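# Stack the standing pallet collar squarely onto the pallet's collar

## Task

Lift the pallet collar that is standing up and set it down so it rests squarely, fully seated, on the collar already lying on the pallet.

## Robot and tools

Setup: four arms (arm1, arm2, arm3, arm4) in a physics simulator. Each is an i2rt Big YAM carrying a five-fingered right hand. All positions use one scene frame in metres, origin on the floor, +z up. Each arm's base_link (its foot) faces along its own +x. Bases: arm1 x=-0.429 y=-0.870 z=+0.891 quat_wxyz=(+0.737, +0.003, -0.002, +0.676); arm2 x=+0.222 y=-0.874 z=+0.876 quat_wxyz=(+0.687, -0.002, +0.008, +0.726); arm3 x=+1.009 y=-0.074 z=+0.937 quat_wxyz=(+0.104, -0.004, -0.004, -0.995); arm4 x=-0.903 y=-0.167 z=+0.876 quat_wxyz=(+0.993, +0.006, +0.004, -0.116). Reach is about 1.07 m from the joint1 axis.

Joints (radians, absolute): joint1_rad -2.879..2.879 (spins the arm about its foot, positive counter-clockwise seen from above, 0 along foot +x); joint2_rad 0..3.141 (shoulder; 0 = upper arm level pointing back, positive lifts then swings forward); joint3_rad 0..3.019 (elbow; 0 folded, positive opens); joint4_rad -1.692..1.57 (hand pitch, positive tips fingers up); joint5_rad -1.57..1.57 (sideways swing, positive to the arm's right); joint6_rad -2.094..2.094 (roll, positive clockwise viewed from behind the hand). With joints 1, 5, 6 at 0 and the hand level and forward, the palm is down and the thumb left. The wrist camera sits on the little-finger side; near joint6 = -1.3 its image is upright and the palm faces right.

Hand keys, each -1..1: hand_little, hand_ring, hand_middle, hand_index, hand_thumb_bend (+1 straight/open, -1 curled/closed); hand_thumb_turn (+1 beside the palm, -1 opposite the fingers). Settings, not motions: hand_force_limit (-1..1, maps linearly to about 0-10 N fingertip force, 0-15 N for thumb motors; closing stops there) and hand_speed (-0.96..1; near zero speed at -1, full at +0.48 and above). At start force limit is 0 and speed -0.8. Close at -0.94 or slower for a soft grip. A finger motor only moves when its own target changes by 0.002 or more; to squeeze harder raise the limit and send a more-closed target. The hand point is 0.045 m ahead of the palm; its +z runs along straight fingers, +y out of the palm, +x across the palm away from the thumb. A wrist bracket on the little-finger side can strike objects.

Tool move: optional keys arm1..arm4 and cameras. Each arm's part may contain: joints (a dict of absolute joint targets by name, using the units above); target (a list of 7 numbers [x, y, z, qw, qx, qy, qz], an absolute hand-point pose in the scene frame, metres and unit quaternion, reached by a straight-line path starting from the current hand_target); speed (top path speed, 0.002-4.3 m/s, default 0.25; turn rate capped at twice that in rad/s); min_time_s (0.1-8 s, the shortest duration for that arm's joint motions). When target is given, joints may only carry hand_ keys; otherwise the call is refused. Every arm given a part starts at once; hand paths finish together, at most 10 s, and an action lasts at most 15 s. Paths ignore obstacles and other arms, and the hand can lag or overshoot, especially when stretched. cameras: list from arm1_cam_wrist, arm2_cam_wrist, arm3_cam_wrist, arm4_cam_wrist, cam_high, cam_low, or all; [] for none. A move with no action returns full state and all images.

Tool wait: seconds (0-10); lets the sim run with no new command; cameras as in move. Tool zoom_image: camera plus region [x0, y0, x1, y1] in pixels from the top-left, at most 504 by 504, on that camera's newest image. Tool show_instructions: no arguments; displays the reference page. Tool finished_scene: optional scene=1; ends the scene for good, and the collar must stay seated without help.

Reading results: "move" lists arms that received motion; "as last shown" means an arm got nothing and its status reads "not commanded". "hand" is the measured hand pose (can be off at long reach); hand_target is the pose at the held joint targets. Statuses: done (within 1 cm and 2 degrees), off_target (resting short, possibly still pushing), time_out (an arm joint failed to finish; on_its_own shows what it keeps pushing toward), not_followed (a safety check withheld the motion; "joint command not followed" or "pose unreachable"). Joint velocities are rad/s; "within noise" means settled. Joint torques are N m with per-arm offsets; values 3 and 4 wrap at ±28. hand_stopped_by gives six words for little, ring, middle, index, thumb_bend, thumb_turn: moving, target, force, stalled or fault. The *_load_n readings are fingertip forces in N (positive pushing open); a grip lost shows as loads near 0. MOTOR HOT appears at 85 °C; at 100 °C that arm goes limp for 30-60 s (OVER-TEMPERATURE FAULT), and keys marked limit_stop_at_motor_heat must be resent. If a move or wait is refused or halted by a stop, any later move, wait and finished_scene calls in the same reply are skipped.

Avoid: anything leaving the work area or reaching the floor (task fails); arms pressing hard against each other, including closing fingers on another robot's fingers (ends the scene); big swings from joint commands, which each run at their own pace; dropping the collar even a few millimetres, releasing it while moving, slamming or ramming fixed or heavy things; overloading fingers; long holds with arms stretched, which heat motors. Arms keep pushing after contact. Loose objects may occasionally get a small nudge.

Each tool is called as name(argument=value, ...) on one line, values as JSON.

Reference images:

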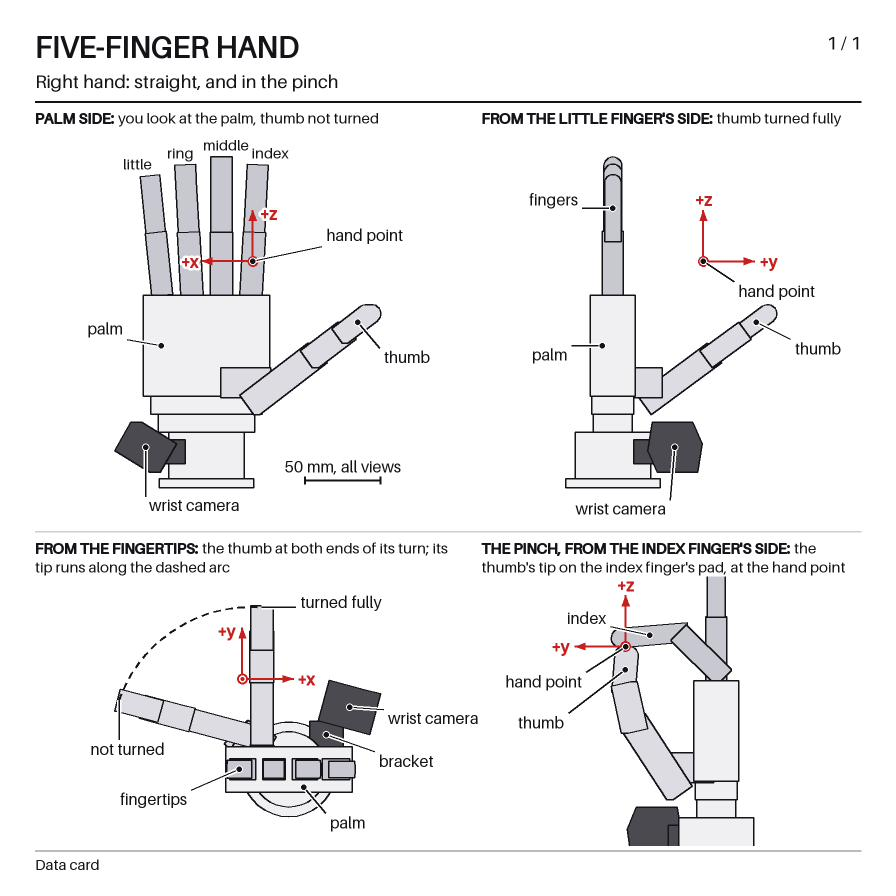

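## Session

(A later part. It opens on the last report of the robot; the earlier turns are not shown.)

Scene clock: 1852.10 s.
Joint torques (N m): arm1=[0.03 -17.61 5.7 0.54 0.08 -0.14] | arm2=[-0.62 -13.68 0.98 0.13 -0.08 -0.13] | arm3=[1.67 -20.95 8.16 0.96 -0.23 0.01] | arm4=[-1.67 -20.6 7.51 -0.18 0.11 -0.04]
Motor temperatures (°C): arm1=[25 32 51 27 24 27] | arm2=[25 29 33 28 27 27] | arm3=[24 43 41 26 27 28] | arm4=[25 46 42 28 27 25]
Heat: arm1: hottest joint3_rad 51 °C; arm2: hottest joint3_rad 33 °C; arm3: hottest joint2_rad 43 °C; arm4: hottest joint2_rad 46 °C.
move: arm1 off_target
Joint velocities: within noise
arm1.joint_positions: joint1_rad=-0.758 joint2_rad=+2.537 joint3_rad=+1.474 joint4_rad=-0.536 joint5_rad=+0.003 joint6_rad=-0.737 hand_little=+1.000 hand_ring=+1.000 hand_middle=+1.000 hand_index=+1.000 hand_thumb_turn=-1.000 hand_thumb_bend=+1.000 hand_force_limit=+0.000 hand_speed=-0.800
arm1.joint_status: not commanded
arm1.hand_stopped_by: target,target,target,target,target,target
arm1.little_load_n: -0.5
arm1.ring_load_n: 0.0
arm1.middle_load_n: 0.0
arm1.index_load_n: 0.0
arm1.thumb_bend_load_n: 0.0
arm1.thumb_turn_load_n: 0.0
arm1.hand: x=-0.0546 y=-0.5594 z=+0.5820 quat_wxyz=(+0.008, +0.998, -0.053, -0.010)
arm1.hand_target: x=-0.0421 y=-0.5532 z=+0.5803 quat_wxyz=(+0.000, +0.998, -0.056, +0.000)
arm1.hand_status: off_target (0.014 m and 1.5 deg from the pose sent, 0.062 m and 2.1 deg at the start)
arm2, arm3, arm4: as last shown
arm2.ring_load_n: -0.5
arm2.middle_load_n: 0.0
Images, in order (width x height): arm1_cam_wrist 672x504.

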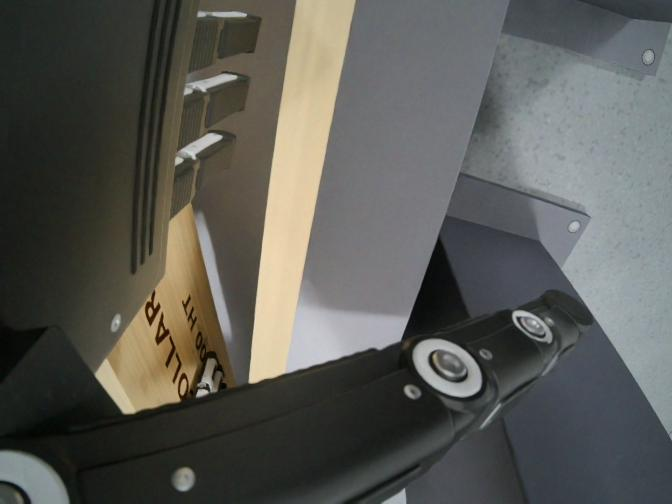

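move(arm1={"target": [-0.042, -0.557, 0.484, 0, 0.9984, -0.0558, 0], "speed": 0.12}, cameras=["arm1_cam_wrist", "arm4_cam_wrist", "cam_high", "cam_low"])

zoom_image(camera="cam_high", region=[280, 180, 480, 380])

Scene clock: 1860.40 s.
Joint torques (N m): arm1=[-0.73 -17.96 4.94 0.5 0.11 -0.2] | arm2=[-0.44 -13.68 0.94 0.14 -0.07 -0.14] | arm3=[1.67 -20.89 8.17 0.98 -0.23 0] | arm4=[-0.85 -20.07 7.51 -0.14 0.09 -0.02]
Motor temperatures (°C): arm1=[25 32 50 27 24 27] | arm2=[25 29 33 28 27 27] | arm3=[24 43 41 26 27 28] | arm4=[25 46 42 28 27 25]
Heat: arm1: hottest joint3_rad 50 °C; arm2: hottest joint3_rad 33 °C; arm3: hottest joint2_rad 43 °C; arm4: hottest joint2_rad 46 °C.
move: arm1 off_target
Joint velocities: within noise
arm1.joint_positions: joint1_rad=-0.763 joint2_rad=+2.753 joint3_rad=+1.613 joint4_rad=-0.451 joint5_rad=+0.003 joint6_rad=-0.737 hand_little=+1.000 hand_ring=+1.000 hand_middle=+1.000 hand_index=+1.000 hand_thumb_turn=-1.000 hand_thumb_bend=+1.000 hand_force_limit=+0.000 hand_speed=-0.800
arm1.joint_status: not commanded
arm1.hand_stopped_by: target,target,target,target,target,target
arm1.little_load_n: 0.0
arm1.ring_load_n: 0.0
arm1.middle_load_n: 0.0
arm1.index_load_n: 0.0
arm1.thumb_bend_load_n: 0.0
arm1.thumb_turn_load_n: 0.5
arm1.hand: x=-0.0522 y=-0.5596 z=+0.4892 quat_wxyz=(+0.005, +0.998, -0.056, -0.008)
arm1.hand_target: x=-0.0422 y=-0.5573 z=+0.4842 quat_wxyz=(+0.000, +0.998, -0.056, +0.000)
arm1.hand_status: off_target (0.012 m and 1.0 deg from the pose sent, 0.099 m and 1.5 deg at the start)
arm2, arm3, arm4: as last shown
arm2.ring_load_n: 0.0
Images, in order (width x height): arm1_cam_wrist 672x504, arm4_cam_wrist 672x504, cam_high 896x504, cam_low 896x504.

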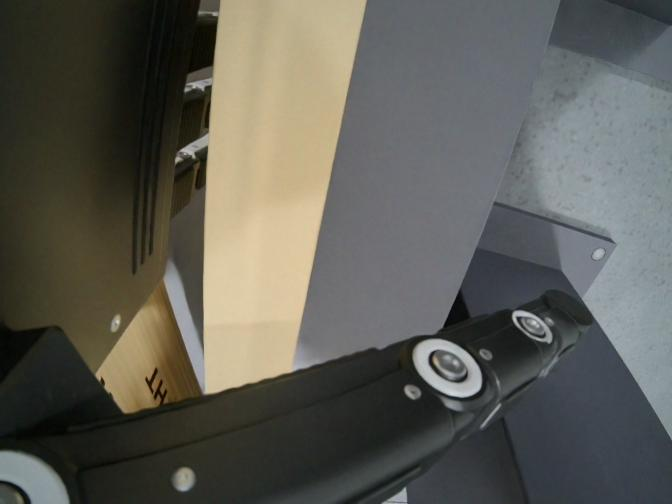

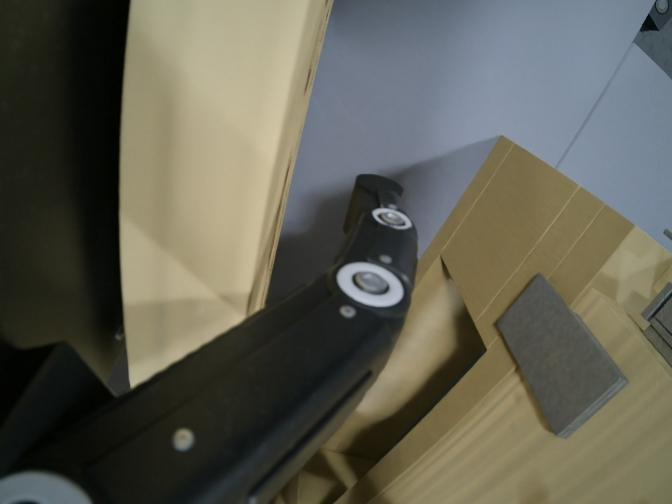

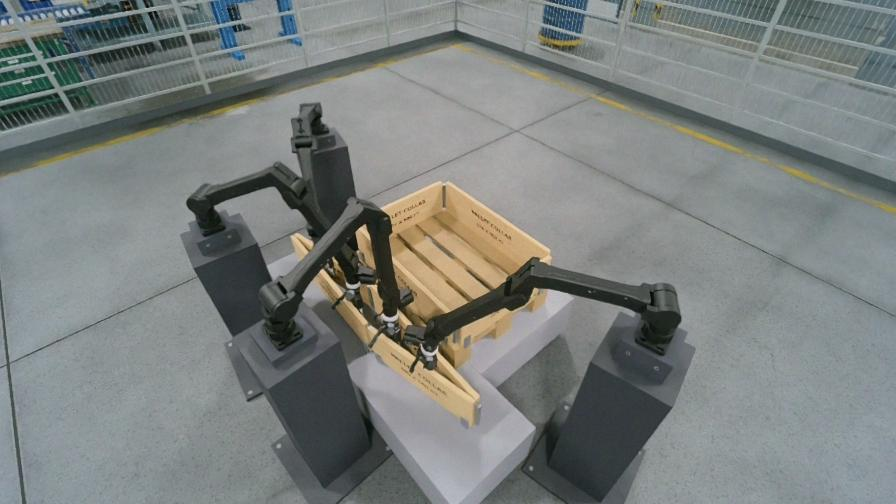

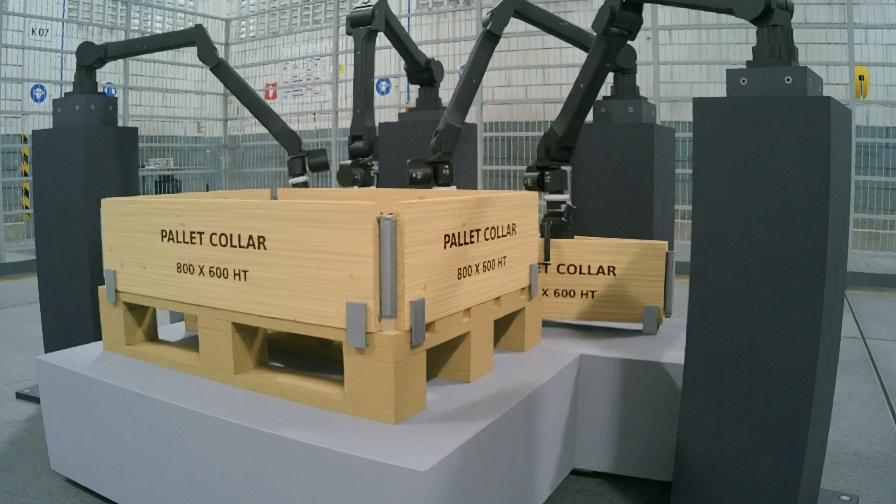

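Scaled by 2.520.

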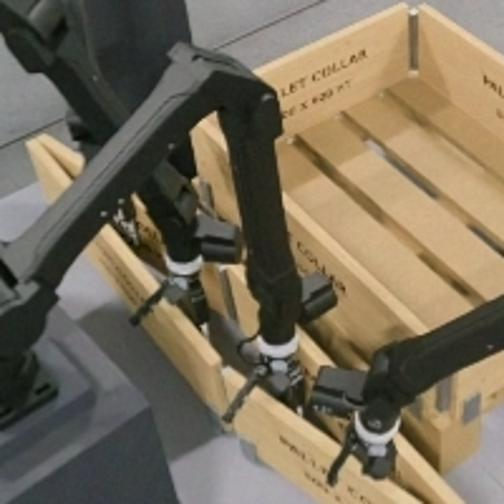

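move(arm3={"target": [0.435, -0.546, 0.487, 0.00865, 0.9911, 0.0823, -0.1041], "speed": 0.08}, arm4={"target": [-0.3163, -0.4400, 0.481, 0, -0.080, 0.9968, 0], "speed": 0.08}, arm2={"target": [0.196, -0.527, 0.481, 0, 0.9966, 0.0828, 0], "speed": 0.08, "joints": {"hand_thumb_bend": 0.1}}, arm1={"target": [-0.042, -0.558, 0.481, 0, 0.9984, -0.0558, 0], "speed": 0.08, "joints": {"hand_thumb_bend": 0.1}}, cameras=["arm1_cam_wrist", "arm2_cam_wrist", "arm3_cam_wrist", "arm4_cam_wrist"])

Scene clock: 1888.33 s.
Joint torques (N m): arm1=[-0.91 -17.44 5.16 0.57 0.09 -0.21] | arm2=[-0.21 -13.57 1.09 0.12 -0.08 -0.15] | arm3=[1.08 -22.48 3.08 1.16 0.08 0.07] | arm4=[-2.26 -19.43 8.64 -0.61 0.11 0.26]
Motor temperatures (°C): arm1=[25 34 47 27 24 27] | arm2=[25 30 32 28 27 27] | arm3=[24 43 41 26 27 28] | arm4=[25 46 42 28 27 25]
Heat: arm1: hottest joint3_rad 47 °C; arm2: hottest joint3_rad 32 °C; arm3: hottest joint2_rad 43 °C; arm4: hottest joint2_rad 46 °C.
move: arm1 off_target; arm2 done; arm3 off_target; arm4 off_target
Joint velocities: within noise
arm1.joint_positions: joint1_rad=-0.764 joint2_rad=+2.755 joint3_rad=+1.613 joint4_rad=-0.449 joint5_rad=+0.003 joint6_rad=-0.737 hand_little=+1.000 hand_ring=+1.000 hand_middle=+1.000 hand_index=+1.000 hand_thumb_turn=-1.000 hand_thumb_bend=+0.100 hand_force_limit=+0.000 hand_speed=-0.800
arm1.joint_status: all done
arm1.hand_stopped_by: target,target,target,target,target,target
arm1.little_load_n: 0.0
arm1.ring_load_n: 0.0
arm1.middle_load_n: 0.0
arm1.index_load_n: 0.0
arm1.thumb_bend_load_n: 0.0
arm1.thumb_turn_load_n: 0.0
arm1.hand: x=-0.0523 y=-0.5603 z=+0.4880 quat_wxyz=(+0.005, +0.998, -0.056, -0.007)
arm1.hand_target: x=-0.0422 y=-0.5582 z=+0.4813 quat_wxyz=(+0.000, +0.998, -0.056, +0.000)
arm1.hand_status: off_target (0.013 m and 1.0 deg from the pose sent, 0.013 m and 1.0 deg at the start)
arm2.joint_positions: joint1_rad=-0.033 joint2_rad=+2.604 joint3_rad=+1.117 joint4_rad=-0.075 joint5_rad=+0.011 joint6_rad=-0.144 hand_little=+1.000 hand_ring=+1.000 hand_middle=+1.000 hand_index=+1.000 hand_thumb_turn=-1.000 hand_thumb_bend=+0.100 hand_force_limit=+0.000 hand_speed=-0.800
arm2.joint_status: all done
arm2.hand_stopped_by: target,target,target,target,target,target
arm2.little_load_n: 0.0
arm2.ring_load_n: -0.5
arm2.middle_load_n: 0.0
arm2.index_load_n: 0.0
arm2.thumb_bend_load_n: 0.0
arm2.thumb_turn_load_n: 0.0
arm2.hand: x=+0.1918 y=-0.5277 z=+0.4878 quat_wxyz=(+0.002, +0.997, +0.083, +0.001)
arm2.hand_target: x=+0.1960 y=-0.5271 z=+0.4811 quat_wxyz=(+0.000, +0.997, +0.083, +0.000)
arm2.hand_status: done (0.008 m and 0.3 deg from the pose sent, 0.010 m and 1.3 deg at the start)
arm3.joint_positions: joint1_rad=+0.445 joint2_rad=+3.001 joint3_rad=+2.130 joint4_rad=-0.479 joint5_rad=+0.102 joint6_rad=+2.049 hand_little=+1.000 hand_ring=+1.000 hand_middle=+1.000 hand_index=+1.000 hand_thumb_turn=-1.000 hand_thumb_bend=+0.100 hand_force_limit=+0.000 hand_speed=-0.800
arm3.joint_status: not commanded
arm3.hand_stopped_by: target,target,target,target,target,target
arm3.little_load_n: 0.0
arm3.ring_load_n: 0.0
arm3.middle_load_n: 0.0
arm3.index_load_n: 0.0
arm3.thumb_bend_load_n: 0.0
arm3.thumb_turn_load_n: 0.0
arm3.hand: x=+0.4098 y=-0.5591 z=+0.5172 quat_wxyz=(-0.020, -0.989, -0.081, +0.124)
arm3.hand_target: x=+0.4353 y=-0.5454 z=+0.4880 quat_wxyz=(-0.008, -0.991, -0.082, +0.104)
arm3.hand_status: off_target (0.041 m and 2.7 deg from the pose sent, 0.043 m and 3.3 deg at the start)
arm4.joint_positions: joint1_rad=-0.296 joint2_rad=+2.842 joint3_rad=+2.000 joint4_rad=-0.714 joint5_rad=+0.007 joint6_rad=+0.857 hand_little=+1.000 hand_ring=+1.000 hand_middle=+1.000 hand_index=+1.000 hand_thumb_turn=-1.000 hand_thumb_bend=+0.100 hand_force_limit=+0.000 hand_speed=-0.800
arm4.joint_status: not commanded
arm4.hand_stopped_by: target,target,target,target,target,target
arm4.little_load_n: 0.0
arm4.ring_load_n: 0.0
arm4.middle_load_n: -0.5
arm4.index_load_n: 0.0
arm4.thumb_bend_load_n: 0.0
arm4.thumb_turn_load_n: 0.0
arm4.hand: x=-0.3157 y=-0.4325 z=+0.4924 quat_wxyz=(-0.001, +0.092, -0.996, +0.000)
arm4.hand_target: x=-0.3166 y=-0.4398 z=+0.4814 quat_wxyz=(+0.000, +0.080, -0.997, +0.000)
arm4.hand_status: off_target (0.014 m and 1.4 deg from the pose sent, 0.016 m and 3.2 deg at the start)
Images, in order (width x height): arm1_cam_wrist 672x504, arm2_cam_wrist 672x504, arm3_cam_wrist 672x504, arm4_cam_wrist 672x504.

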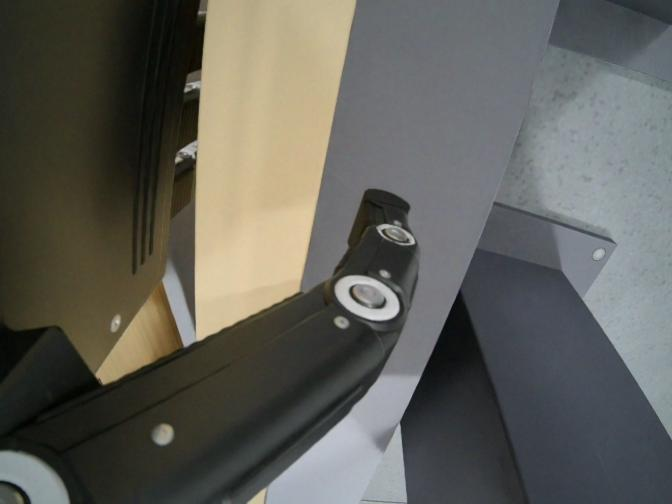

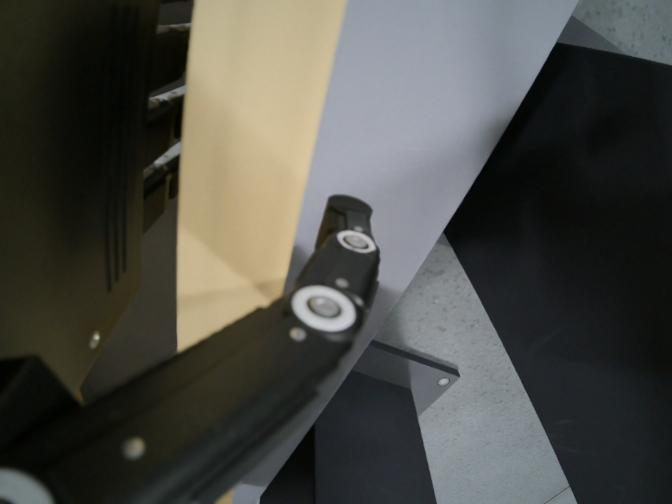

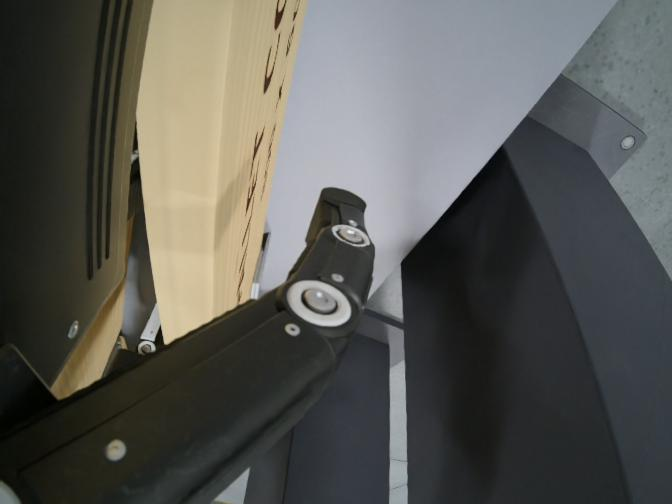

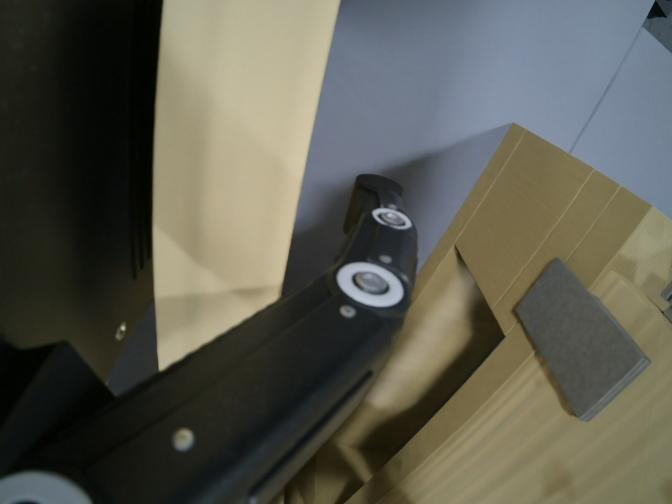

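move(arm3={"target": [0.415, -0.552, 0.62, 0.0074, 0.992, 0.0706, -0.1042], "speed": 0.12}, cameras=["arm1_cam_wrist", "arm2_cam_wrist", "arm3_cam_wrist", "arm4_cam_wrist"])

Scene clock: 1932.37 s.
Joint torques (N m): arm1=[-0.85 -17.67 5.14 0.55 0.09 -0.22] | arm2=[-0.21 -13.51 1.11 0.09 -0.08 -0.14] | arm3=[0.62 -25.17 4.3 0.42 0.17 0.1] | arm4=[-2.2 -19.66 8.59 -0.61 0.09 0.23]
Motor temperatures (°C): arm1=[25 35 45 27 24 27] | arm2=[24 29 32 28 27 27] | arm3=[24 41 38 26 27 28] | arm4=[25 45 43 28 27 25]
Heat: arm1: hottest joint3_rad 45 °C; arm2: hottest joint3_rad 32 °C; arm3: hottest joint2_rad 41 °C; arm4: hottest joint2_rad 45 °C.
move: arm3 done
Joint velocities: within noise
arm1, arm2, arm4: as last shown
arm2.ring_load_n: 0.0
arm3.joint_positions: joint1_rad=+0.445 joint2_rad=+2.755 joint3_rad=+1.935 joint4_rad=-0.562 joint5_rad=+0.102 joint6_rad=+2.062 hand_little=+1.000 hand_ring=+1.000 hand_middle=+1.000 hand_index=+1.000 hand_thumb_turn=-1.000 hand_thumb_bend=+0.100 hand_force_limit=+0.000 hand_speed=-0.800
arm3.joint_status: not commanded
arm3.hand_stopped_by: target,target,target,target,target,target
arm3.little_load_n: 0.0
arm3.ring_load_n: 0.0
arm3.middle_load_n: 0.0
arm3.index_load_n: 0.0
arm3.thumb_bend_load_n: 0.0
arm3.thumb_turn_load_n: 0.0
arm3.hand: x=+0.4109 y=-0.5569 z=+0.6211 quat_wxyz=(-0.013, -0.991, -0.076, +0.111)
arm3.hand_target: x=+0.4150 y=-0.5520 z=+0.6199 quat_wxyz=(-0.007, -0.992, -0.071, +0.104)
arm3.hand_status: done (0.006 m and 1.2 deg from the pose sent, 0.103 m and 3.0 deg at the start; a joint's target at an end of its range on 27 of 58 steps)
arm4.middle_load_n: 0.0
Images, in order (width x height): arm1_cam_wrist 672x504, arm2_cam_wrist 672x504, arm3_cam_wrist 672x504, arm4_cam_wrist 672x504.

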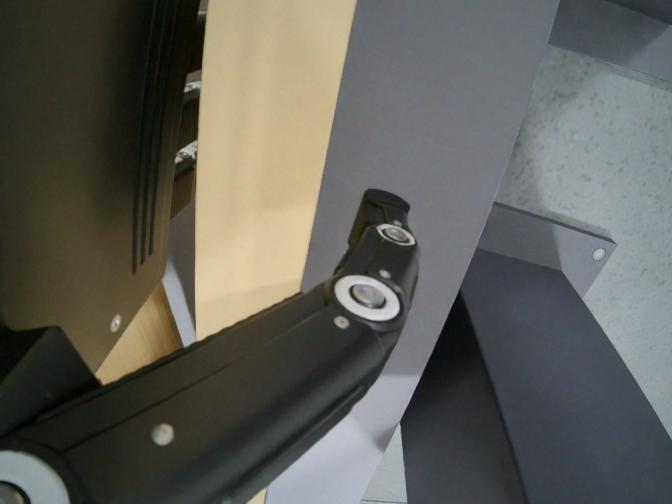

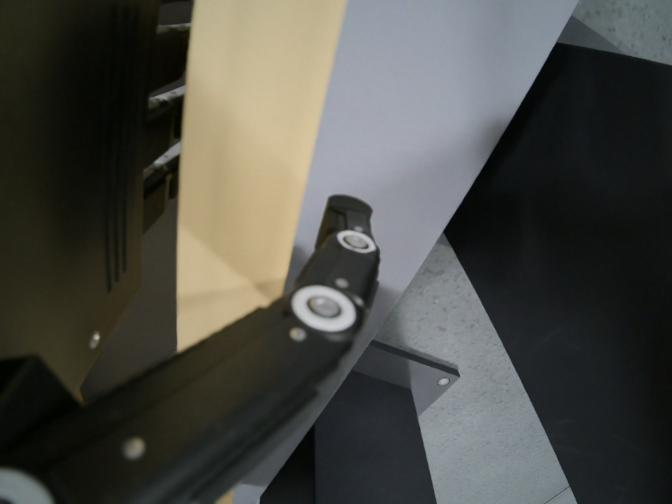

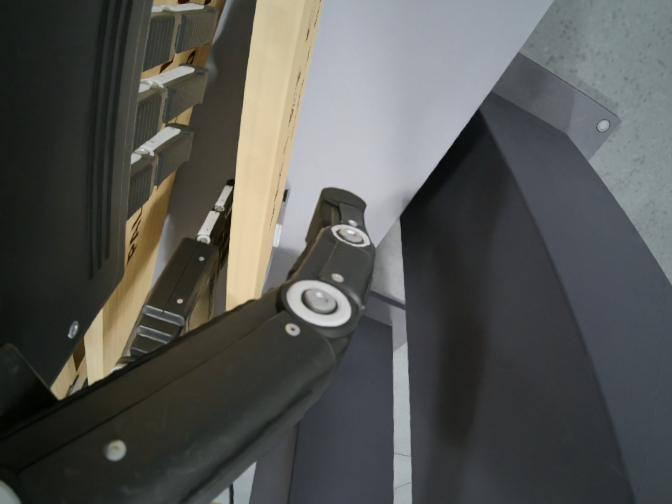

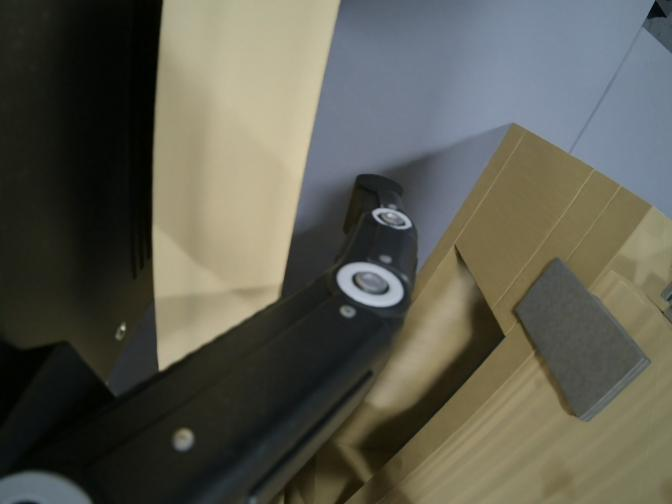

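move(arm1={"target": [-0.042, -0.608, 0.481, 0, 0.9984, -0.0558, 0], "speed": 0.06}, arm2={"target": [0.196, -0.577, 0.481, 0, 0.9966, 0.0828, 0], "speed": 0.06}, arm4={"target": [-0.3163, -0.4100, 0.481, 0, -0.080, 0.9968, 0], "speed": 0.04}, cameras=["all"])

Scene clock: 1948.37 s.
Joint torques (N m): arm1=[-2.73 -19.25 0.35 -0.05 0.47 -0.05] | arm2=[-0.15 -12.75 -2.47 -0.06 -0.04 -0.07] | arm3=[0.5 -25.05 4.29 0.39 0.17 0.1] | arm4=[0.85 -21.25 4.07 -0.25 -0.12 0.36]
Motor temperatures (°C): arm1=[25 35 45 27 24 27] | arm2=[24 29 31 28 27 27] | arm3=[24 44 38 26 27 28] | arm4=[25 45 43 28 27 25]
Heat: arm1: hottest joint3_rad 45 °C; arm2: hottest joint3_rad 31 °C; arm3: hottest joint2_rad 44 °C; arm4: hottest joint2_rad 45 °C.
move: arm1 off_target; arm2 off_target; arm4 off_target
Joint velocities: within noise
arm1.joint_positions: joint1_rad=-0.805 joint2_rad=+2.746 joint3_rad=+1.553 joint4_rad=-0.347 joint5_rad=-0.009 joint6_rad=-0.820 hand_little=+1.000 hand_ring=+1.000 hand_middle=+1.000 hand_index=+1.000 hand_thumb_turn=-1.000 hand_thumb_bend=+0.100 hand_force_limit=+0.000 hand_speed=-0.800
arm1.joint_status: not commanded
arm1.hand_stopped_by: target,target,target,target,target,target
arm1.little_load_n: 0.0
arm1.ring_load_n: 0.0
arm1.middle_load_n: 0.0
arm1.index_load_n: 0.0
arm1.thumb_bend_load_n: 0.0
arm1.thumb_turn_load_n: 0.0
arm1.hand: x=-0.0401 y=-0.5802 z=+0.4803 quat_wxyz=(-0.017, +0.999, -0.035, +0.008)
arm1.hand_target: x=-0.0428 y=-0.6070 z=+0.4808 quat_wxyz=(+0.000, +0.998, -0.056, +0.000)
arm1.hand_status: off_target (0.028 m and 3.2 deg from the pose sent, 0.049 m and 1.0 deg at the start)
arm2.joint_positions: joint1_rad=-0.033 joint2_rad=+2.604 joint3_rad=+1.020 joint4_rad=+0.063 joint5_rad=+0.010 joint6_rad=-0.148 hand_little=+1.000 hand_ring=+1.000 hand_middle=+1.000 hand_index=+1.000 hand_thumb_turn=-1.000 hand_thumb_bend=+0.100 hand_force_limit=+0.000 hand_speed=-0.800
arm2.joint_status: not commanded
arm2.hand_stopped_by: target,target,target,target,target,target
arm2.little_load_n: 0.0
arm2.ring_load_n: 0.0
arm2.middle_load_n: 0.0
arm2.index_load_n: 0.0
arm2.thumb_bend_load_n: 0.0
arm2.thumb_turn_load_n: 0.0
arm2.hand: x=+0.1923 y=-0.5541 z=+0.4846 quat_wxyz=(-0.018, +0.996, +0.085, +0.002)
arm2.hand_target: x=+0.1957 y=-0.5769 z=+0.4815 quat_wxyz=(+0.000, +0.997, +0.083, +0.000)
arm2.hand_status: off_target (0.023 m and 2.1 deg from the pose sent, 0.050 m and 0.3 deg at the start)
arm3: as last shown
arm3.ring_load_n: 0.5
arm3.index_load_n: -0.5
arm3.thumb_turn_load_n: -0.5
arm4.joint_positions: joint1_rad=-0.291 joint2_rad=+2.842 joint3_rad=+1.974 joint4_rad=-0.676 joint5_rad=+0.012 joint6_rad=+0.887 hand_little=+1.000 hand_ring=+1.000 hand_middle=+1.000 hand_index=+1.000 hand_thumb_turn=-1.000 hand_thumb_bend=+0.100 hand_force_limit=+0.000 hand_speed=-0.800
arm4.joint_status: not commanded
arm4.hand_stopped_by: target,target,target,target,target,target
arm4.little_load_n: 0.0
arm4.ring_load_n: 0.0
arm4.middle_load_n: 0.0
arm4.index_load_n: 0.0
arm4.thumb_bend_load_n: 0.0
arm4.thumb_turn_load_n: 0.0
arm4.hand: x=-0.3161 y=-0.4288 z=+0.4856 quat_wxyz=(-0.005, +0.079, -0.997, +0.006)
arm4.hand_target: x=-0.3166 y=-0.4103 z=+0.4811 quat_wxyz=(+0.000, +0.080, -0.997, +0.000)
arm4.hand_status: off_target (0.019 m and 0.9 deg from the pose sent, 0.025 m and 1.4 deg at the start)
pictures: arm1_cam_wrist, arm2_cam_wrist, arm3_cam_wrist, arm4_cam_wrist, cam_high, cam_low
Images, in order (width x height): arm1_cam_wrist 672x504, arm2_cam_wrist 672x504, arm3_cam_wrist 672x504, arm4_cam_wrist 672x504, cam_high 896x504, cam_low 896x504.

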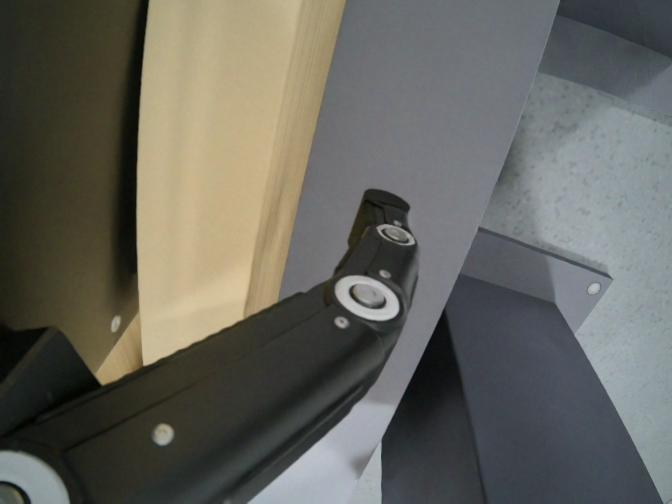

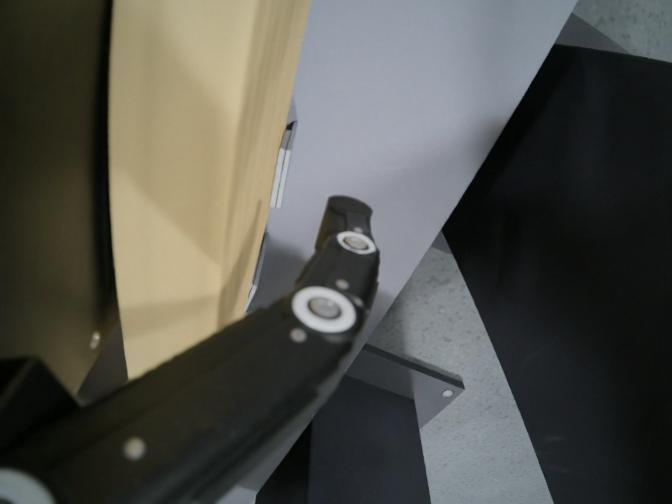

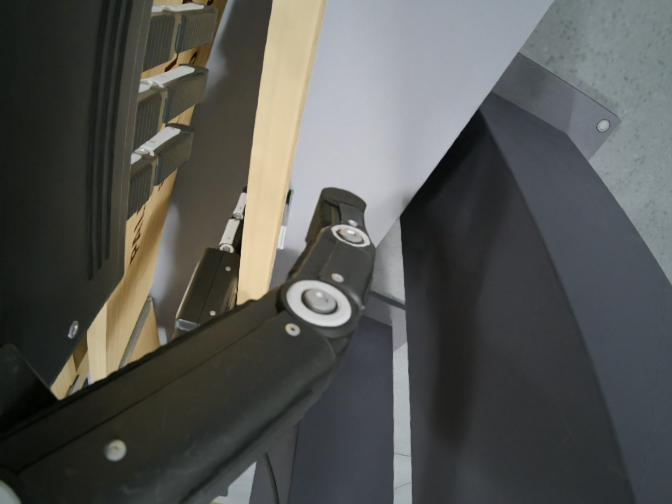

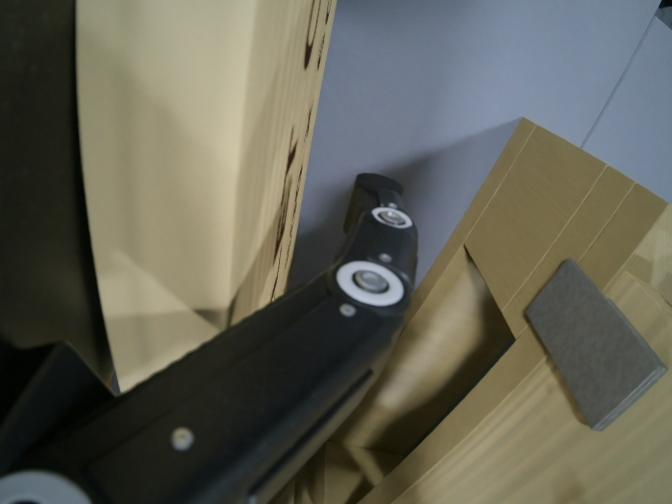

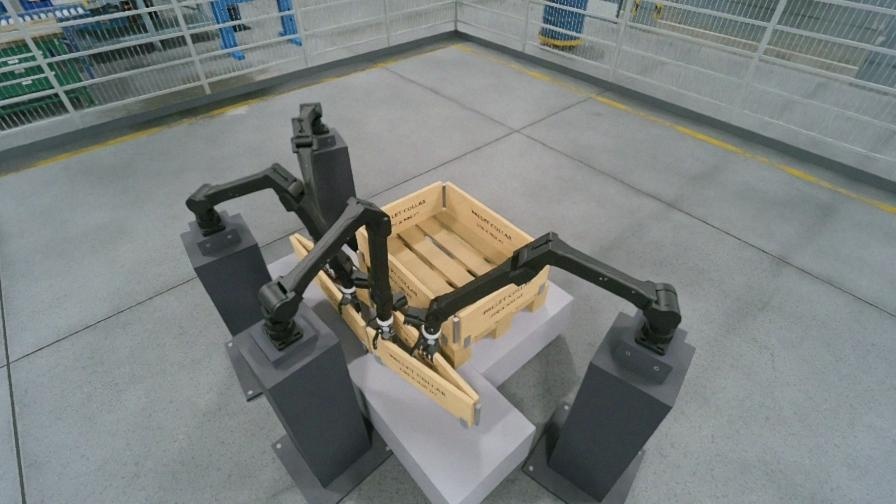

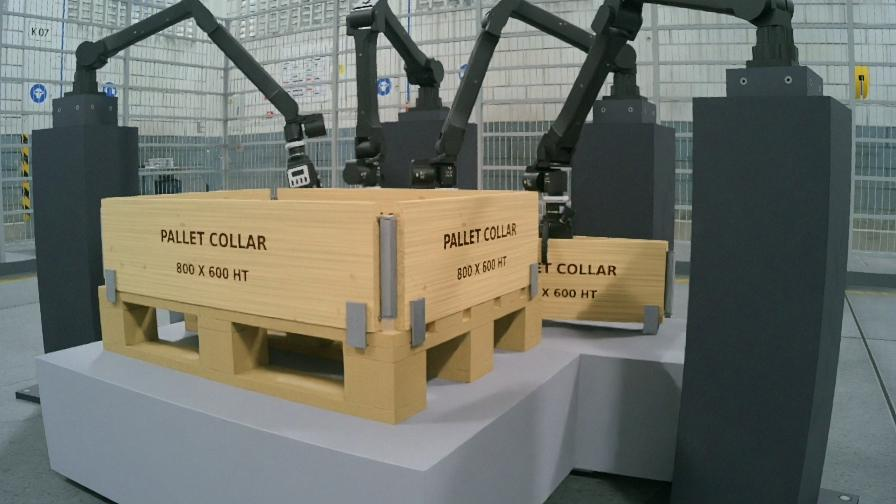

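move(arm1={"target": [-0.042, -0.655, 0.481, 0, 0.9984, -0.0558, 0], "speed": 0.06}, arm2={"target": [0.196, -0.630, 0.481, 0, 0.9966, 0.0828, 0], "speed": 0.06}, arm4={"target": [-0.3163, -0.3800, 0.481, 0, -0.080, 0.9968, 0], "speed": 0.04}, cameras=["arm1_cam_wrist", "arm2_cam_wrist", "arm3_cam_wrist", "arm4_cam_wrist", "cam_high"])

Scene clock: 1964.30 s.
Joint torques (N m): arm1=[-2.78 -17.55 0.1 -0.05 0.61 -0.34] | arm2=[0.03 -10.58 -3.86 0.02 0.03 -0.06] | arm3=[0.56 -25.05 4.31 0.4 0.18 0.09] | arm4=[1.85 -21.66 3.36 -0.7 -0.33 0.44]
Motor temperatures (°C): arm1=[25 35 44 27 24 27] | arm2=[24 29 31 28 27 27] | arm3=[24 45 37 26 27 28] | arm4=[25 46 41 28 27 25]
Heat: arm1: hottest joint3_rad 44 °C; arm2: hottest joint3_rad 31 °C; arm3: hottest joint2_rad 45 °C; arm4: hottest joint2_rad 46 °C.
move: arm1 off_target; arm2 off_target; arm4 off_target
Joint velocities: within noise
arm1.joint_positions: joint1_rad=-0.879 joint2_rad=+2.722 joint3_rad=+1.461 joint4_rad=-0.281 joint5_rad=-0.013 joint6_rad=-0.864 hand_little=+1.000 hand_ring=+1.000 hand_middle=+1.000 hand_index=+1.000 hand_thumb_turn=-1.000 hand_thumb_bend=+0.100 hand_force_limit=+0.000 hand_speed=-0.800
arm1.joint_status: not commanded
arm1.hand_stopped_by: target,target,target,target,target,target
arm1.little_load_n: 0.0
arm1.ring_load_n: 0.0
arm1.middle_load_n: 0.0
arm1.index_load_n: 0.0
arm1.thumb_bend_load_n: 0.0
arm1.thumb_turn_load_n: 0.0
arm1.hand: x=-0.0406 y=-0.6263 z=+0.4802 quat_wxyz=(-0.017, +0.999, -0.050, +0.006)
arm1.hand_target: x=-0.0428 y=-0.6540 z=+0.4808 quat_wxyz=(+0.000, +0.998, -0.056, +0.000)
arm1.hand_status: off_target (0.029 m and 2.2 deg from the pose sent, 0.075 m and 3.2 deg at the start)
arm2.joint_positions: joint1_rad=-0.033 joint2_rad=+2.616 joint3_rad=+0.896 joint4_rad=+0.208 joint5_rad=+0.008 joint6_rad=-0.149 hand_little=+1.000 hand_ring=+1.000 hand_middle=+1.000 hand_index=+1.000 hand_thumb_turn=-1.000 hand_thumb_bend=+0.100 hand_force_limit=+0.000 hand_speed=-0.800
arm2.joint_status: not commanded
arm2.hand_stopped_by: target,target,target,target,target,target
arm2.little_load_n: 0.0
arm2.ring_load_n: 0.0
arm2.middle_load_n: 0.0
arm2.index_load_n: 0.0
arm2.thumb_bend_load_n: 0.0
arm2.thumb_turn_load_n: 0.0
arm2.hand: x=+0.1930 y=-0.6019 z=+0.4848 quat_wxyz=(-0.023, +0.996, +0.085, +0.001)
arm2.hand_target: x=+0.1957 y=-0.6297 z=+0.4820 quat_wxyz=(+0.000, +0.997, +0.083, +0.000)
arm2.hand_status: off_target (0.029 m and 2.6 deg from the pose sent, 0.076 m and 2.1 deg at the start)
arm3: as last shown
arm3.index_load_n: 0.0
arm3.thumb_turn_load_n: 0.0
arm4.joint_positions: joint1_rad=-0.262 joint2_rad=+2.823 joint3_rad=+1.915 joint4_rad=-0.626 joint5_rad=+0.018 joint6_rad=+0.917 hand_little=+1.000 hand_ring=+1.000 hand_middle=+1.000 hand_index=+1.000 hand_thumb_turn=-1.000 hand_thumb_bend=+0.100 hand_force_limit=+0.000 hand_speed=-0.800
arm4.joint_status: not commanded
arm4.hand_stopped_by: target,target,target,target,target,target
arm4.little_load_n: 0.0
arm4.ring_load_n: 0.0
arm4.middle_load_n: 0.0
arm4.index_load_n: 0.0
arm4.thumb_bend_load_n: 0.0
arm4.thumb_turn_load_n: 0.0
arm4.hand: x=-0.3160 y=-0.4088 z=+0.4836 quat_wxyz=(-0.008, +0.079, -0.997, +0.011)
arm4.hand_target: x=-0.3169 y=-0.3806 z=+0.4809 quat_wxyz=(+0.000, +0.080, -0.997, +0.000)
arm4.hand_status: off_target (0.029 m and 1.6 deg from the pose sent, 0.049 m and 0.9 deg at the start)
Images, in order (width x height): arm1_cam_wrist 672x504, arm2_cam_wrist 672x504, arm3_cam_wrist 672x504, arm4_cam_wrist 672x504, cam_high 896x504.

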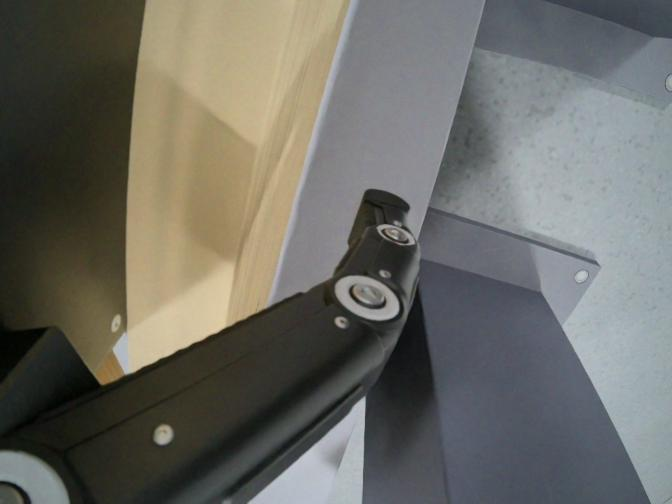

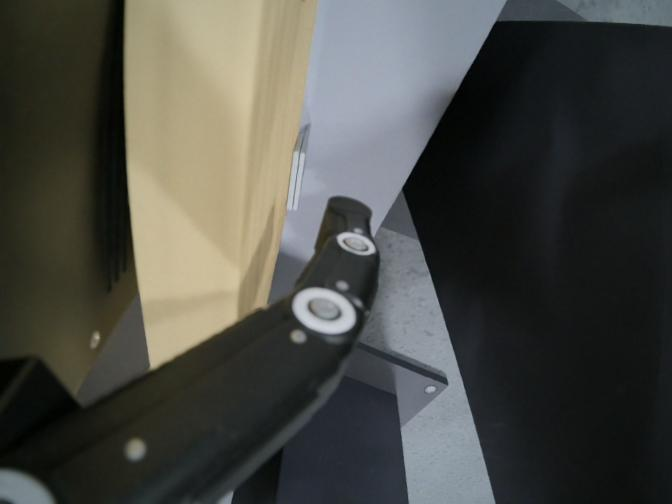

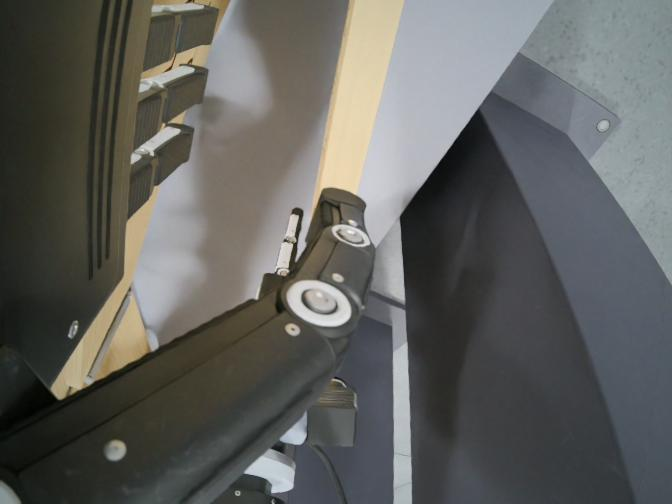

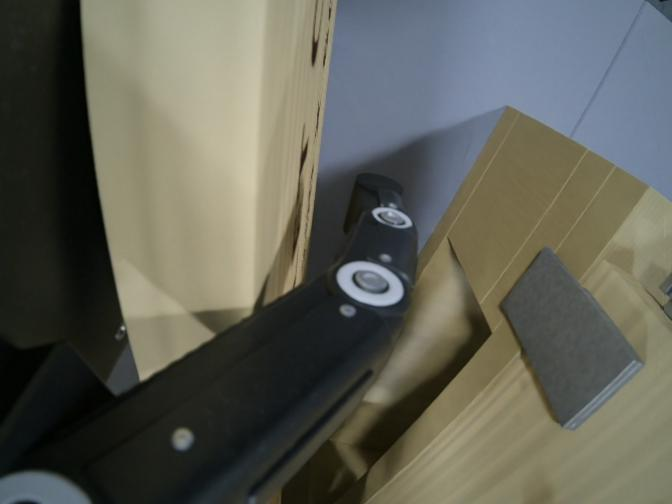

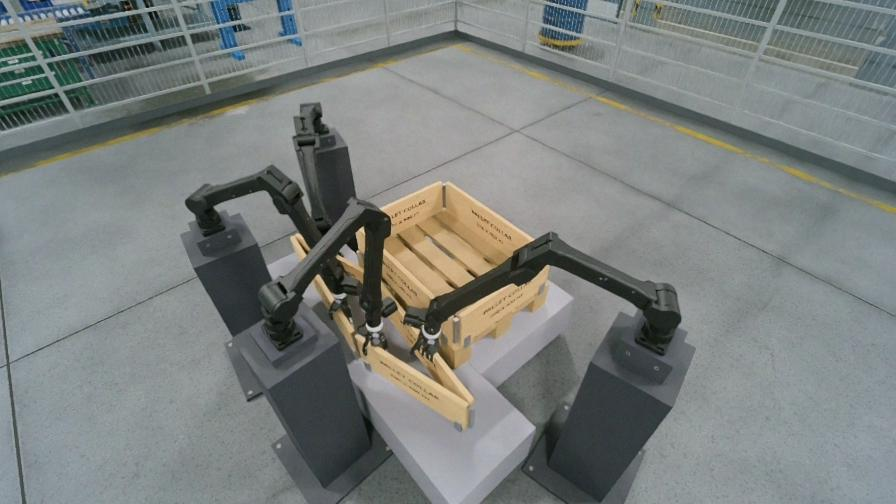

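zoom_image(camera="cam_high", region=[280, 200, 500, 440])

Scaled by 2.100.

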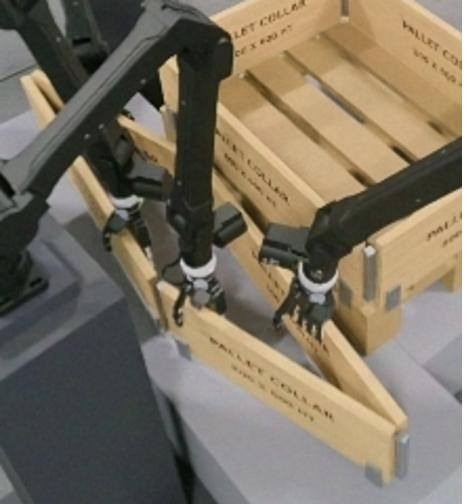

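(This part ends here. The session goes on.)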